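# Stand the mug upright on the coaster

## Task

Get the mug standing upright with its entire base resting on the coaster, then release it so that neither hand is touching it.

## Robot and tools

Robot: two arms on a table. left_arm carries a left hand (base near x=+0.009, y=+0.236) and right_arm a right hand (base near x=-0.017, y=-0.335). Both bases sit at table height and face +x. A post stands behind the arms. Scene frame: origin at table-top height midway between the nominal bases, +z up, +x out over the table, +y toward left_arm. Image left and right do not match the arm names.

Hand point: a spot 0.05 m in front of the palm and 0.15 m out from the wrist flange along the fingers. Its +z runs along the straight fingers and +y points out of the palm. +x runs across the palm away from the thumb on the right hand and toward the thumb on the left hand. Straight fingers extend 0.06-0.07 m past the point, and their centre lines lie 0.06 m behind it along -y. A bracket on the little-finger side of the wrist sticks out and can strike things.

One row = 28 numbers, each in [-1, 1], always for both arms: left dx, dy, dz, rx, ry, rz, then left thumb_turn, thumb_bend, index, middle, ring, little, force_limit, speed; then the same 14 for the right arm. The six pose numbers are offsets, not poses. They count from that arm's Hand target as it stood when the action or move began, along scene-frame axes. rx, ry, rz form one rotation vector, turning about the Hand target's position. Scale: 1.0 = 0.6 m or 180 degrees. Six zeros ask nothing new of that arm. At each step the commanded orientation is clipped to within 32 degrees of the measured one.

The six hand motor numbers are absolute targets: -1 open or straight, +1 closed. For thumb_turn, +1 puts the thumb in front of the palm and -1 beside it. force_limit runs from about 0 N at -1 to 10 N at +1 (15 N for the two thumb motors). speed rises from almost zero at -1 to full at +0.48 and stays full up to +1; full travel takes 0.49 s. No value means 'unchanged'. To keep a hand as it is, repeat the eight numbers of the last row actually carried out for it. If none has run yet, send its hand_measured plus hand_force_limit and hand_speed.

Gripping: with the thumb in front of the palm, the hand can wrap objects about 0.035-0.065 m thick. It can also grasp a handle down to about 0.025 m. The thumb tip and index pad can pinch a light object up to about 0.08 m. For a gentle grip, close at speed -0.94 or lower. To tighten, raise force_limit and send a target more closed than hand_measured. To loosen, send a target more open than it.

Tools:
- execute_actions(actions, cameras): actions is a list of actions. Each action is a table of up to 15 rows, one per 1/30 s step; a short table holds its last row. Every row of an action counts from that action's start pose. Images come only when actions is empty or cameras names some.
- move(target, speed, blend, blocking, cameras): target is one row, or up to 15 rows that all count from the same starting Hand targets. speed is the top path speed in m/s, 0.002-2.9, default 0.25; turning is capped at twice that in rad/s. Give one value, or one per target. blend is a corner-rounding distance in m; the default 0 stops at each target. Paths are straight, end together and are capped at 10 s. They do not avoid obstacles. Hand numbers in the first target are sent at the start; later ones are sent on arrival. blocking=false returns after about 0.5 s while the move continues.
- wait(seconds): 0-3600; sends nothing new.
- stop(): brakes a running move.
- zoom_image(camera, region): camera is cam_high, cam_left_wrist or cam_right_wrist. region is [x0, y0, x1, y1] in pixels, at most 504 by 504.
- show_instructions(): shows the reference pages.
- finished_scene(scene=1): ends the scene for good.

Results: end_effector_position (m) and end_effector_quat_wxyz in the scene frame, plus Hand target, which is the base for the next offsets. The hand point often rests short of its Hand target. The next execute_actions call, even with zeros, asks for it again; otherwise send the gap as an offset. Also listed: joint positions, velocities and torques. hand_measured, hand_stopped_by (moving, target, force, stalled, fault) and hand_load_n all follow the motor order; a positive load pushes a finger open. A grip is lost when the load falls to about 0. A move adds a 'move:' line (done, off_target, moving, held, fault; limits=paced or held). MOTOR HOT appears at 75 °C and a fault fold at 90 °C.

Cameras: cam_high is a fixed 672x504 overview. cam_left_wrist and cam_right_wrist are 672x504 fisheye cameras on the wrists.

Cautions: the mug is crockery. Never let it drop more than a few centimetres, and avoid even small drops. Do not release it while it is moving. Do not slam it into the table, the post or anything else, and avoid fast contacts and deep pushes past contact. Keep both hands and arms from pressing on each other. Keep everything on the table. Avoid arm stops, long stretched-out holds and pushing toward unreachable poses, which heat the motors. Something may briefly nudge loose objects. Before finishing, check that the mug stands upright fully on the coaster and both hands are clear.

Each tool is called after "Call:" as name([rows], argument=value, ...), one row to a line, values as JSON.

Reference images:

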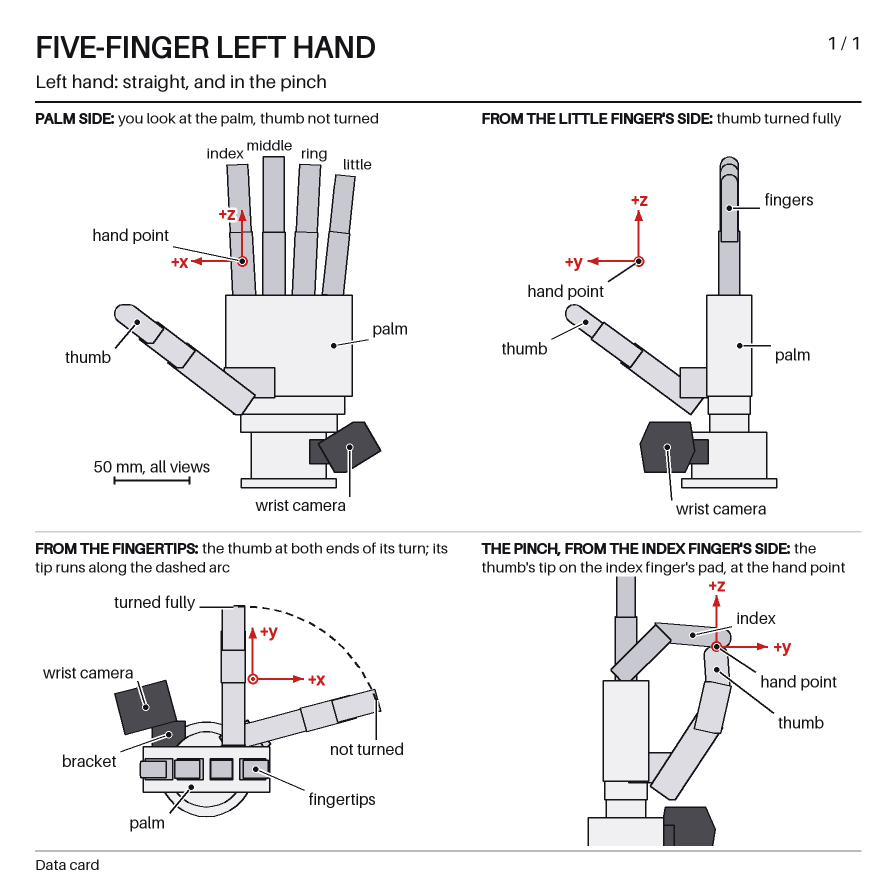

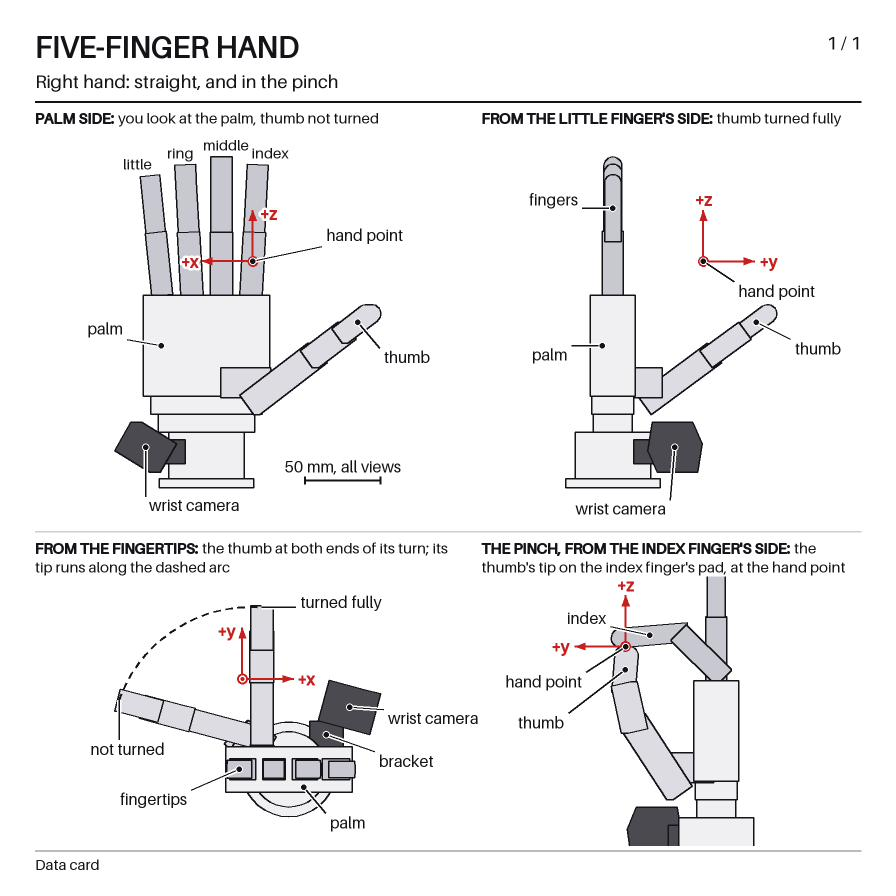

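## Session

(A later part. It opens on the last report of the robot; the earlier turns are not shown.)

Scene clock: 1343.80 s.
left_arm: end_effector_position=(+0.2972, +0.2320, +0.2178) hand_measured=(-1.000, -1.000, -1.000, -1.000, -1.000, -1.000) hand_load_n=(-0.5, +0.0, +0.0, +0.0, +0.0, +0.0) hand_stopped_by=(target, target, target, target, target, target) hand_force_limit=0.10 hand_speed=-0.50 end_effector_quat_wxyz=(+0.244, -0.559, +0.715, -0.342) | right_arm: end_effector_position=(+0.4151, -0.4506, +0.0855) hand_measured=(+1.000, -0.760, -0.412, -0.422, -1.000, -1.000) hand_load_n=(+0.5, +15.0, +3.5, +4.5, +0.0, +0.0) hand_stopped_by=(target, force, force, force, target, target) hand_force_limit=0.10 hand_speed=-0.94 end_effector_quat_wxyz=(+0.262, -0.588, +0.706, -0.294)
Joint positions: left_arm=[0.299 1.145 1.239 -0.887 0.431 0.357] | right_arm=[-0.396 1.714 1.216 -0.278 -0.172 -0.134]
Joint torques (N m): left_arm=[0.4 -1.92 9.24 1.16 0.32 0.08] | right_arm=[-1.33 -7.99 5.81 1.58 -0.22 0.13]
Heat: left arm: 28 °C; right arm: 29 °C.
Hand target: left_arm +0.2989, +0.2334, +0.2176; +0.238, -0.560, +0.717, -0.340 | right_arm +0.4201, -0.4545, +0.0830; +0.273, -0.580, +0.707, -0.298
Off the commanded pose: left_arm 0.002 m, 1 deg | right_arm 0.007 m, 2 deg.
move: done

Call:
move(target=[0,0,0,0,0,0,-1,-1,-1,-1,-1,-1,0.1,-0.5,0,0,-0.0067,0,0,0,1,-0.756,-0.2,-0.2,-1,-1,0.1,-0.94], speed=0.02, cameras=["cam_high","cam_right_wrist"])

Call:
zoom_image(camera="cam_high", region=[340, 60, 420, 150])

Scene clock: 1350.93 s.
left_arm: end_effector_position=(+0.2972, +0.2320, +0.2178) hand_measured=(-1.000, -1.000, -1.000, -1.000, -1.000, -1.000) hand_load_n=(-0.5, +0.0, +0.0, +0.0, +0.0, +0.0) hand_stopped_by=(target, target, target, target, target, target) hand_force_limit=0.10 hand_speed=-0.50 end_effector_quat_wxyz=(+0.244, -0.559, +0.715, -0.342) | right_arm: end_effector_position=(+0.4152, -0.4520, +0.0825) hand_measured=(+1.000, -0.760, -0.412, -0.422, -1.000, -1.000) hand_load_n=(+0.5, +15.0, +3.5, +4.5, +0.0, +0.0) hand_stopped_by=(target, force, force, force, target, target) hand_force_limit=0.10 hand_speed=-0.94 end_effector_quat_wxyz=(+0.262, -0.587, +0.707, -0.295)
Joint positions: left_arm=[0.299 1.145 1.239 -0.887 0.431 0.357] | right_arm=[-0.399 1.717 1.205 -0.262 -0.173 -0.134]
Joint torques (N m): left_arm=[0.53 -1.83 9.26 1.19 0.34 0.1] | right_arm=[-1.02 -7.88 5.72 1.62 -0.19 0.13]
Heat: left arm: 28 °C; right arm: 29 °C.
Hand target: left_arm +0.2989, +0.2334, +0.2176; +0.238, -0.560, +0.717, -0.340 | right_arm +0.4201, -0.4544, +0.0789; +0.273, -0.580, +0.707, -0.298
Off the commanded pose: left_arm 0.002 m, 1 deg | right_arm 0.006 m, 2 deg.
move: done
cam_right_wrist: T_world_to_cam=[[-0.65695, -0.15624, -0.73757, 0.26536], [-0.41614, 0.89092, 0.18193, 0.55835], [0.62869, 0.42645, -0.6503, 0.1024]] pos_world=[0.3423, -0.49965, 0.16073]

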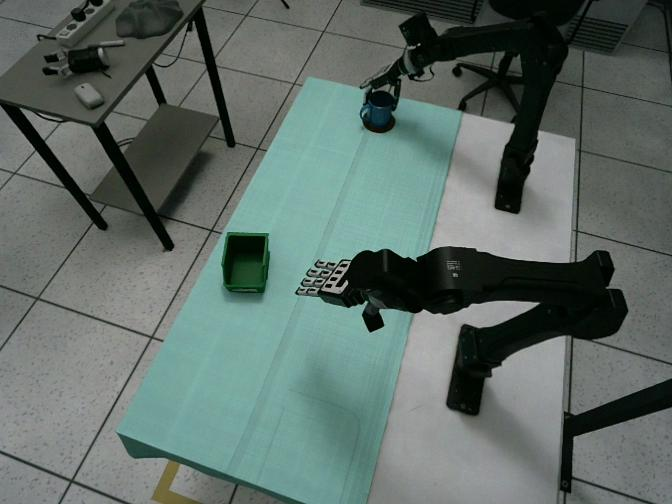

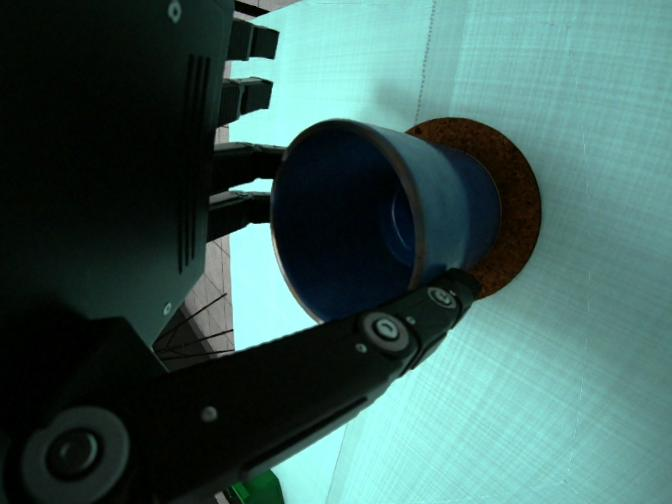

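Scaled by 5.600 from the camera's image (finer frame: 960x720).

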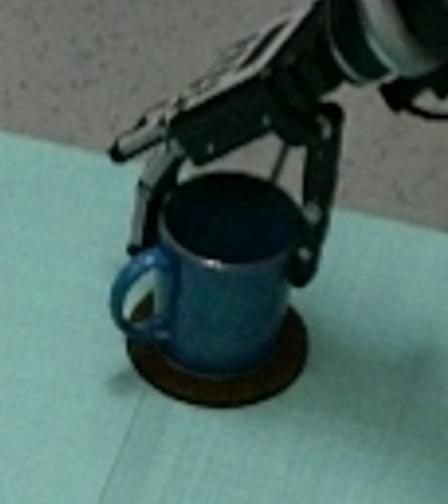

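Call:
move(target=[0,0,0,0,0,0,-1,-1,-1,-1,-1,-1,0.1,-0.5,0,0,-0.005,0,0,0,1,-0.756,-0.2,-0.2,-1,-1,0.1,-0.94], speed=0.02)

Scene clock: 1364.23 s.
left_arm: end_effector_position=(+0.2972, +0.2320, +0.2178) hand_measured=(-1.000, -1.000, -1.000, -1.000, -1.000, -1.000) hand_load_n=(+0.0, -0.5, +0.0, -0.5, +0.0, +0.0) hand_stopped_by=(target, target, target, target, target, target) hand_force_limit=0.10 hand_speed=-0.50 end_effector_quat_wxyz=(+0.244, -0.559, +0.715, -0.342) | right_arm: end_effector_position=(+0.4164, -0.4522, +0.0819) hand_measured=(+1.000, -0.760, -0.412, -0.422, -1.000, -1.000) hand_load_n=(+0.5, +15.5, +3.5, +4.0, +0.0, +0.0) hand_stopped_by=(target, force, force, force, target, target) hand_force_limit=0.10 hand_speed=-0.94 end_effector_quat_wxyz=(+0.264, -0.586, +0.706, -0.297)
Joint positions: left_arm=[0.299 1.145 1.239 -0.887 0.431 0.357] | right_arm=[-0.399 1.718 1.199 -0.248 -0.175 -0.133]
Joint torques (N m): left_arm=[0.49 -1.77 9.22 1.17 0.31 0.11] | right_arm=[-1.02 -7.58 5.49 1.6 -0.2 0.12]
Heat: left arm: 28 °C; right arm: 29 °C.
Hand target: left_arm +0.2989, +0.2334, +0.2176; +0.238, -0.560, +0.717, -0.340 | right_arm +0.4201, -0.4544, +0.0759; +0.273, -0.580, +0.707, -0.298
Off the commanded pose: left_arm 0.002 m, 1 deg | right_arm 0.007 m, 1 deg.
move: done

Call:
move(target=[0,0,0,0,0,0,-1,-1,-1,-1,-1,-1,0.1,-0.5,0,0,0,0,0,0,1,-1,-1,-1,-1,-1,0.1,-0.9], cameras=["cam_high","cam_right_wrist"])

Call:
zoom_image(camera="cam_high", region=[340, 60, 420, 150])

Call:
zoom_image(camera="cam_right_wrist", region=[200, 60, 580, 380])

Scene clock: 1381.43 s.
left_arm: end_effector_position=(+0.2972, +0.2320, +0.2178) hand_measured=(-1.000, -1.000, -1.000, -1.000, -1.000, -1.000) hand_load_n=(-0.5, +0.0, +0.0, +0.0, +0.0, +0.0) hand_stopped_by=(target, target, target, target, target, target) hand_force_limit=0.10 hand_speed=-0.50 end_effector_quat_wxyz=(+0.244, -0.559, +0.715, -0.342) | right_arm: end_effector_position=(+0.4244, -0.4540, +0.0877) hand_measured=(+1.000, -1.000, -1.000, -1.000, -1.000, -1.000) hand_load_n=(+0.0, -0.5, +0.0, +0.0, +0.0, +0.0) hand_stopped_by=(target, target, target, target, target, target) hand_force_limit=0.10 hand_speed=-0.90 end_effector_quat_wxyz=(+0.275, -0.582, +0.699, -0.310)
Joint positions: left_arm=[0.299 1.145 1.239 -0.887 0.431 0.357] | right_arm=[-0.399 1.718 1.199 -0.211 -0.181 -0.128]
Joint torques (N m): left_arm=[0.34 -1.8 9.2 1.2 0.34 0.07] | right_arm=[-1.01 -7.71 5.5 1.3 -0.14 0.08]
Heat: left arm: 28 °C; right arm: 30 °C.
Hand target: left_arm +0.2989, +0.2334, +0.2176; +0.238, -0.560, +0.717, -0.340 | right_arm +0.4201, -0.4545, +0.0759; +0.273, -0.580, +0.707, -0.298
Off the commanded pose: left_arm 0.002 m, 1 deg | right_arm 0.013 m, 2 deg.
move: done
cam_right_wrist: T_world_to_cam=[[-0.62439, -0.16315, -0.76389, 0.26033], [-0.42472, 0.89166, 0.15672, 0.56919], [0.65556, 0.42229, -0.62603, 0.08548]] pos_world=[0.34826, -0.50115, 0.16317]

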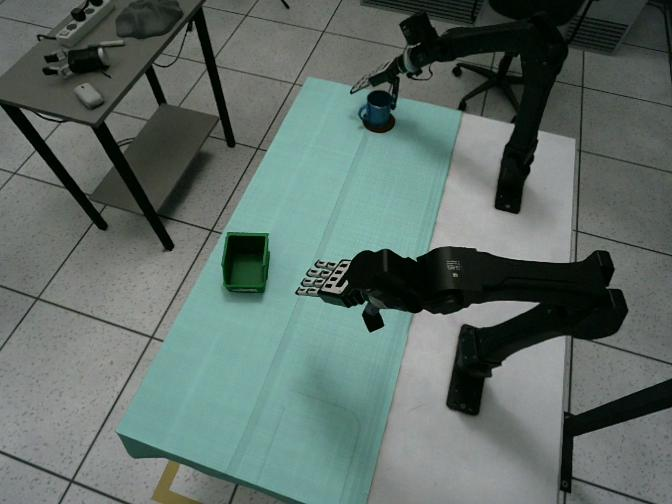

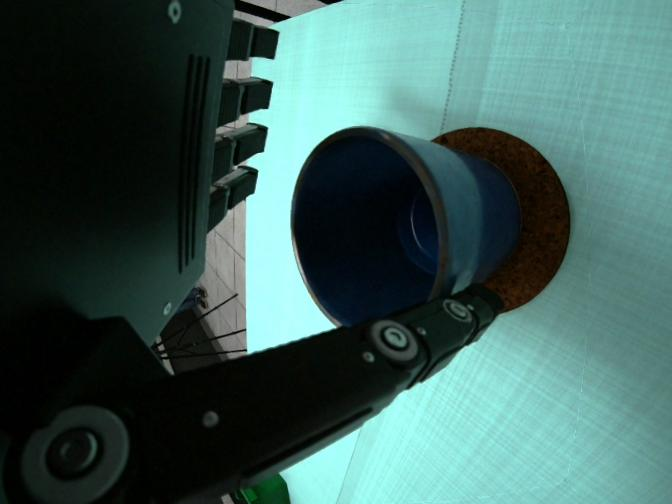

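Scaled by 5.600 from the camera's image (finer frame: 960x720).

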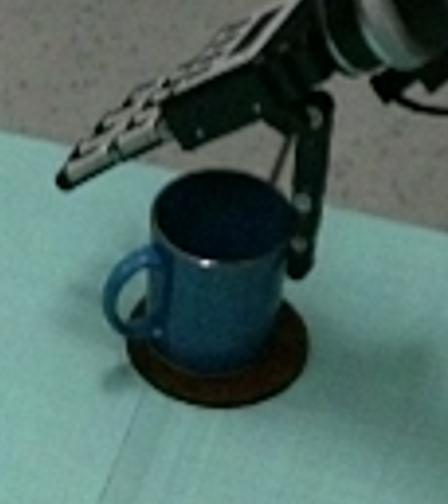

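Scaled by 1.326 from the camera's image (finer frame: 960x720).

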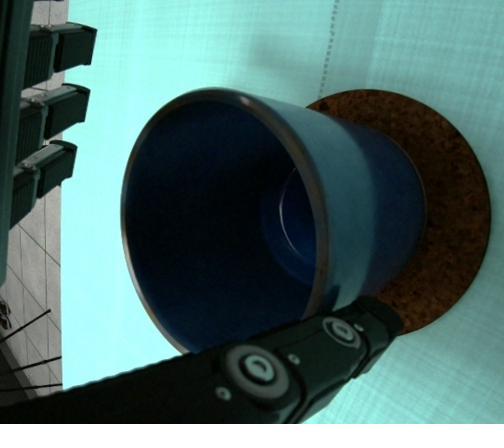

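Call:
move([
  [0,0,0,0,0,0,-1,-1,-1,-1,-1,-1,0.1,-0.5,0,0,0,0,0,0,-1,-1,-1,-1,-1,-1,0.1,-0.6],
  [0,0,0,0,0,0,-1,-1,-1,-1,-1,-1,0.1,-0.5,0.03,-0.0127,0.055,-0.0099,-0.0235,0,-1,-1,-1,-1,-1,-1,0.1,-0.6],
  [0,0,0,0,0,0,-1,-1,-1,-1,-1,-1,0.1,-0.5,0.03,-0.0127,0.215,-0.0099,-0.0235,0,-1,-1,-1,-1,-1,-1,0.1,-0.6],
], speed=[0.05,0.06,0.1], blend=[0,0.005,0], cameras=["all"])

Call:
zoom_image(camera="cam_high", region=[340, 60, 420, 150])

Call:
zoom_image(camera="cam_right_wrist", region=[380, 60, 640, 300])

Scene clock: 1414.93 s.
left_arm: end_effector_position=(+0.2972, +0.2320, +0.2178) hand_measured=(-1.000, -1.000, -1.000, -1.000, -1.000, -1.000) hand_load_n=(-0.5, +0.0, +0.0, -0.5, +0.0, +0.0) hand_stopped_by=(target, target, target, target, target, target) hand_force_limit=0.10 hand_speed=-0.50 end_effector_quat_wxyz=(+0.244, -0.559, +0.715, -0.342) | right_arm: end_effector_position=(+0.4386, -0.4597, +0.1993) hand_measured=(-1.000, -1.000, -1.000, -1.000, -1.000, -1.000) hand_load_n=(+0.0, +0.0, +0.0, +0.0, +0.0, +0.0) hand_stopped_by=(target, target, target, target, target, target) hand_force_limit=0.10 hand_speed=-0.60 end_effector_quat_wxyz=(+0.286, -0.577, +0.690, -0.330)
Joint positions: left_arm=[0.299 1.145 1.239 -0.887 0.431 0.357] | right_arm=[-0.399 1.705 1.599 -0.573 -0.181 -0.127]
Joint torques (N m): left_arm=[0.25 -1.8 9.25 1.22 0.29 0.09] | right_arm=[-1.02 -9.07 8.47 1.14 -0.15 0.08]
Heat: left arm: 28 °C; right arm: 29 °C.
Hand target: left_arm +0.2989, +0.2334, +0.2176; +0.238, -0.560, +0.717, -0.340 | right_arm +0.4380, -0.4621, +0.2049; +0.290, -0.573, +0.692, -0.330
Off the commanded pose: left_arm 0.002 m, 1 deg | right_arm 0.006 m, 1 deg.
move: done
cam_left_wrist: T_world_to_cam=[[0.51676, -0.36045, 0.77656, -0.24805], [-0.73644, -0.64971, 0.18849, 0.32734], [0.43659, -0.6693, -0.60119, 0.27024]] pos_world=[0.25127, 0.30413, 0.29339]
cam_right_wrist: T_world_to_cam=[[-0.58783, -0.17673, -0.78945, 0.33631], [-0.43066, 0.89444, 0.12044, 0.5739], [0.68483, 0.41078, -0.60189, 0.12548]] pos_world=[0.35891, -0.50543, 0.2719]

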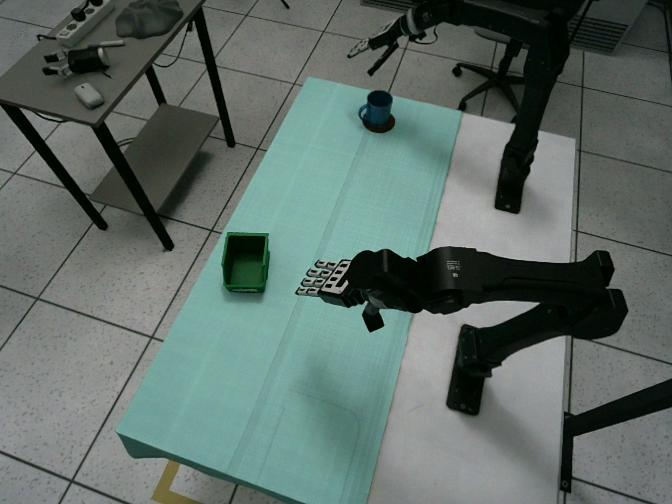

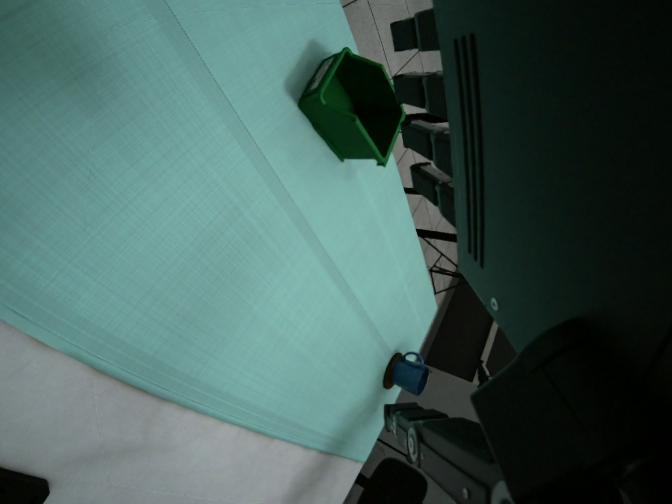

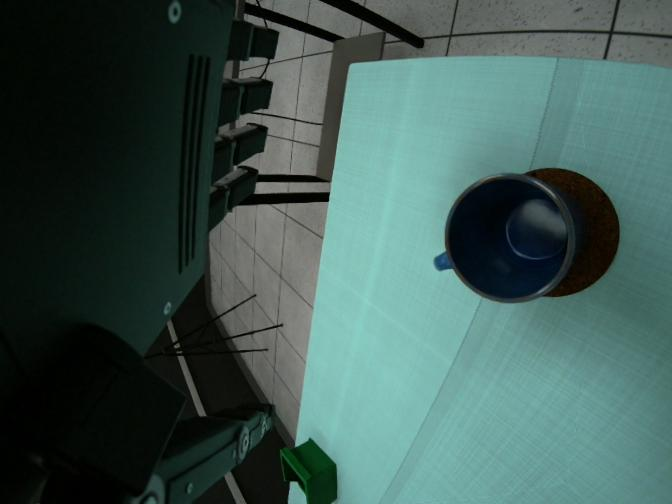

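Scaled by 5.600 from the camera's image (finer frame: 960x720).

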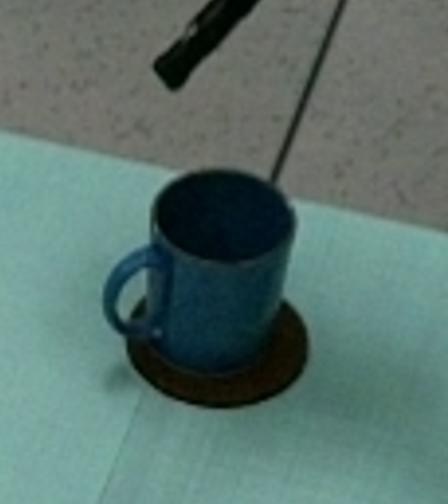

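Scaled by 1.938 from the camera's image (finer frame: 960x720).

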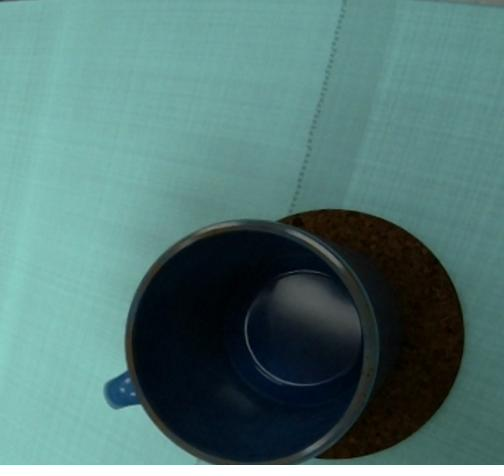

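Call:
move(target=[0,0,0,0,0,0,-1,-1,-1,-1,-1,-1,0.1,-0.5,-0.22,0.12,0.08,0,0,0,-1,-1,-1,-1,-1,-1,0.1,-0.6], speed=0.2, cameras=["cam_high"])

Call:
zoom_image(camera="cam_high", region=[340, 60, 420, 150])

Scene clock: 1457.60 s.
left_arm: end_effector_position=(+0.2972, +0.2320, +0.2178) hand_measured=(-1.000, -1.000, -1.000, -1.000, -1.000, -1.000) hand_load_n=(-0.5, +0.0, +0.0, +0.0, +0.0, +0.0) hand_stopped_by=(target, target, target, target, target, target) hand_force_limit=0.10 hand_speed=-0.50 end_effector_quat_wxyz=(+0.244, -0.559, +0.715, -0.342) | right_arm: end_effector_position=(+0.3104, -0.3933, +0.2650) hand_measured=(-1.000, -1.000, -1.000, -1.000, -1.000, -1.000) hand_load_n=(+0.0, +0.0, +0.0, +0.0, +0.0, +0.0) hand_stopped_by=(target, target, target, target, target, target) hand_force_limit=0.10 hand_speed=-0.60 end_effector_quat_wxyz=(+0.300, -0.570, +0.684, -0.344)
Joint positions: left_arm=[0.299 1.145 1.239 -0.887 0.431 0.357] | right_arm=[-0.351 1.201 1.398 -0.829 -0.149 -0.086]
Joint torques (N m): left_arm=[0.47 -1.89 9.18 1.2 0.32 0.1] | right_arm=[0.81 -3.19 4.64 1.21 0.06 0.11]
Heat: left arm: 28 °C; right arm: 29 °C.
Hand target: left_arm +0.2989, +0.2334, +0.2176; +0.238, -0.560, +0.717, -0.340 | right_arm +0.3061, -0.3901, +0.2530; +0.290, -0.573, +0.692, -0.330
Off the commanded pose: left_arm 0.002 m, 1 deg | right_arm 0.013 m, 2 deg.
move: off_target (right_arm)

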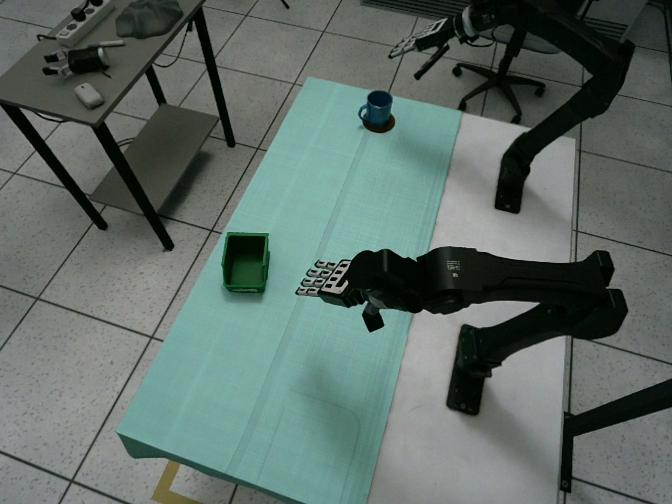

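Scaled by 5.600 from the camera's image (finer frame: 960x720).

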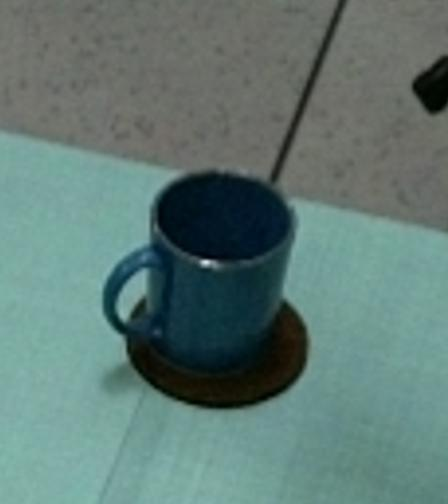

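Call:
finished_scene()

The scene is finished: the task was done.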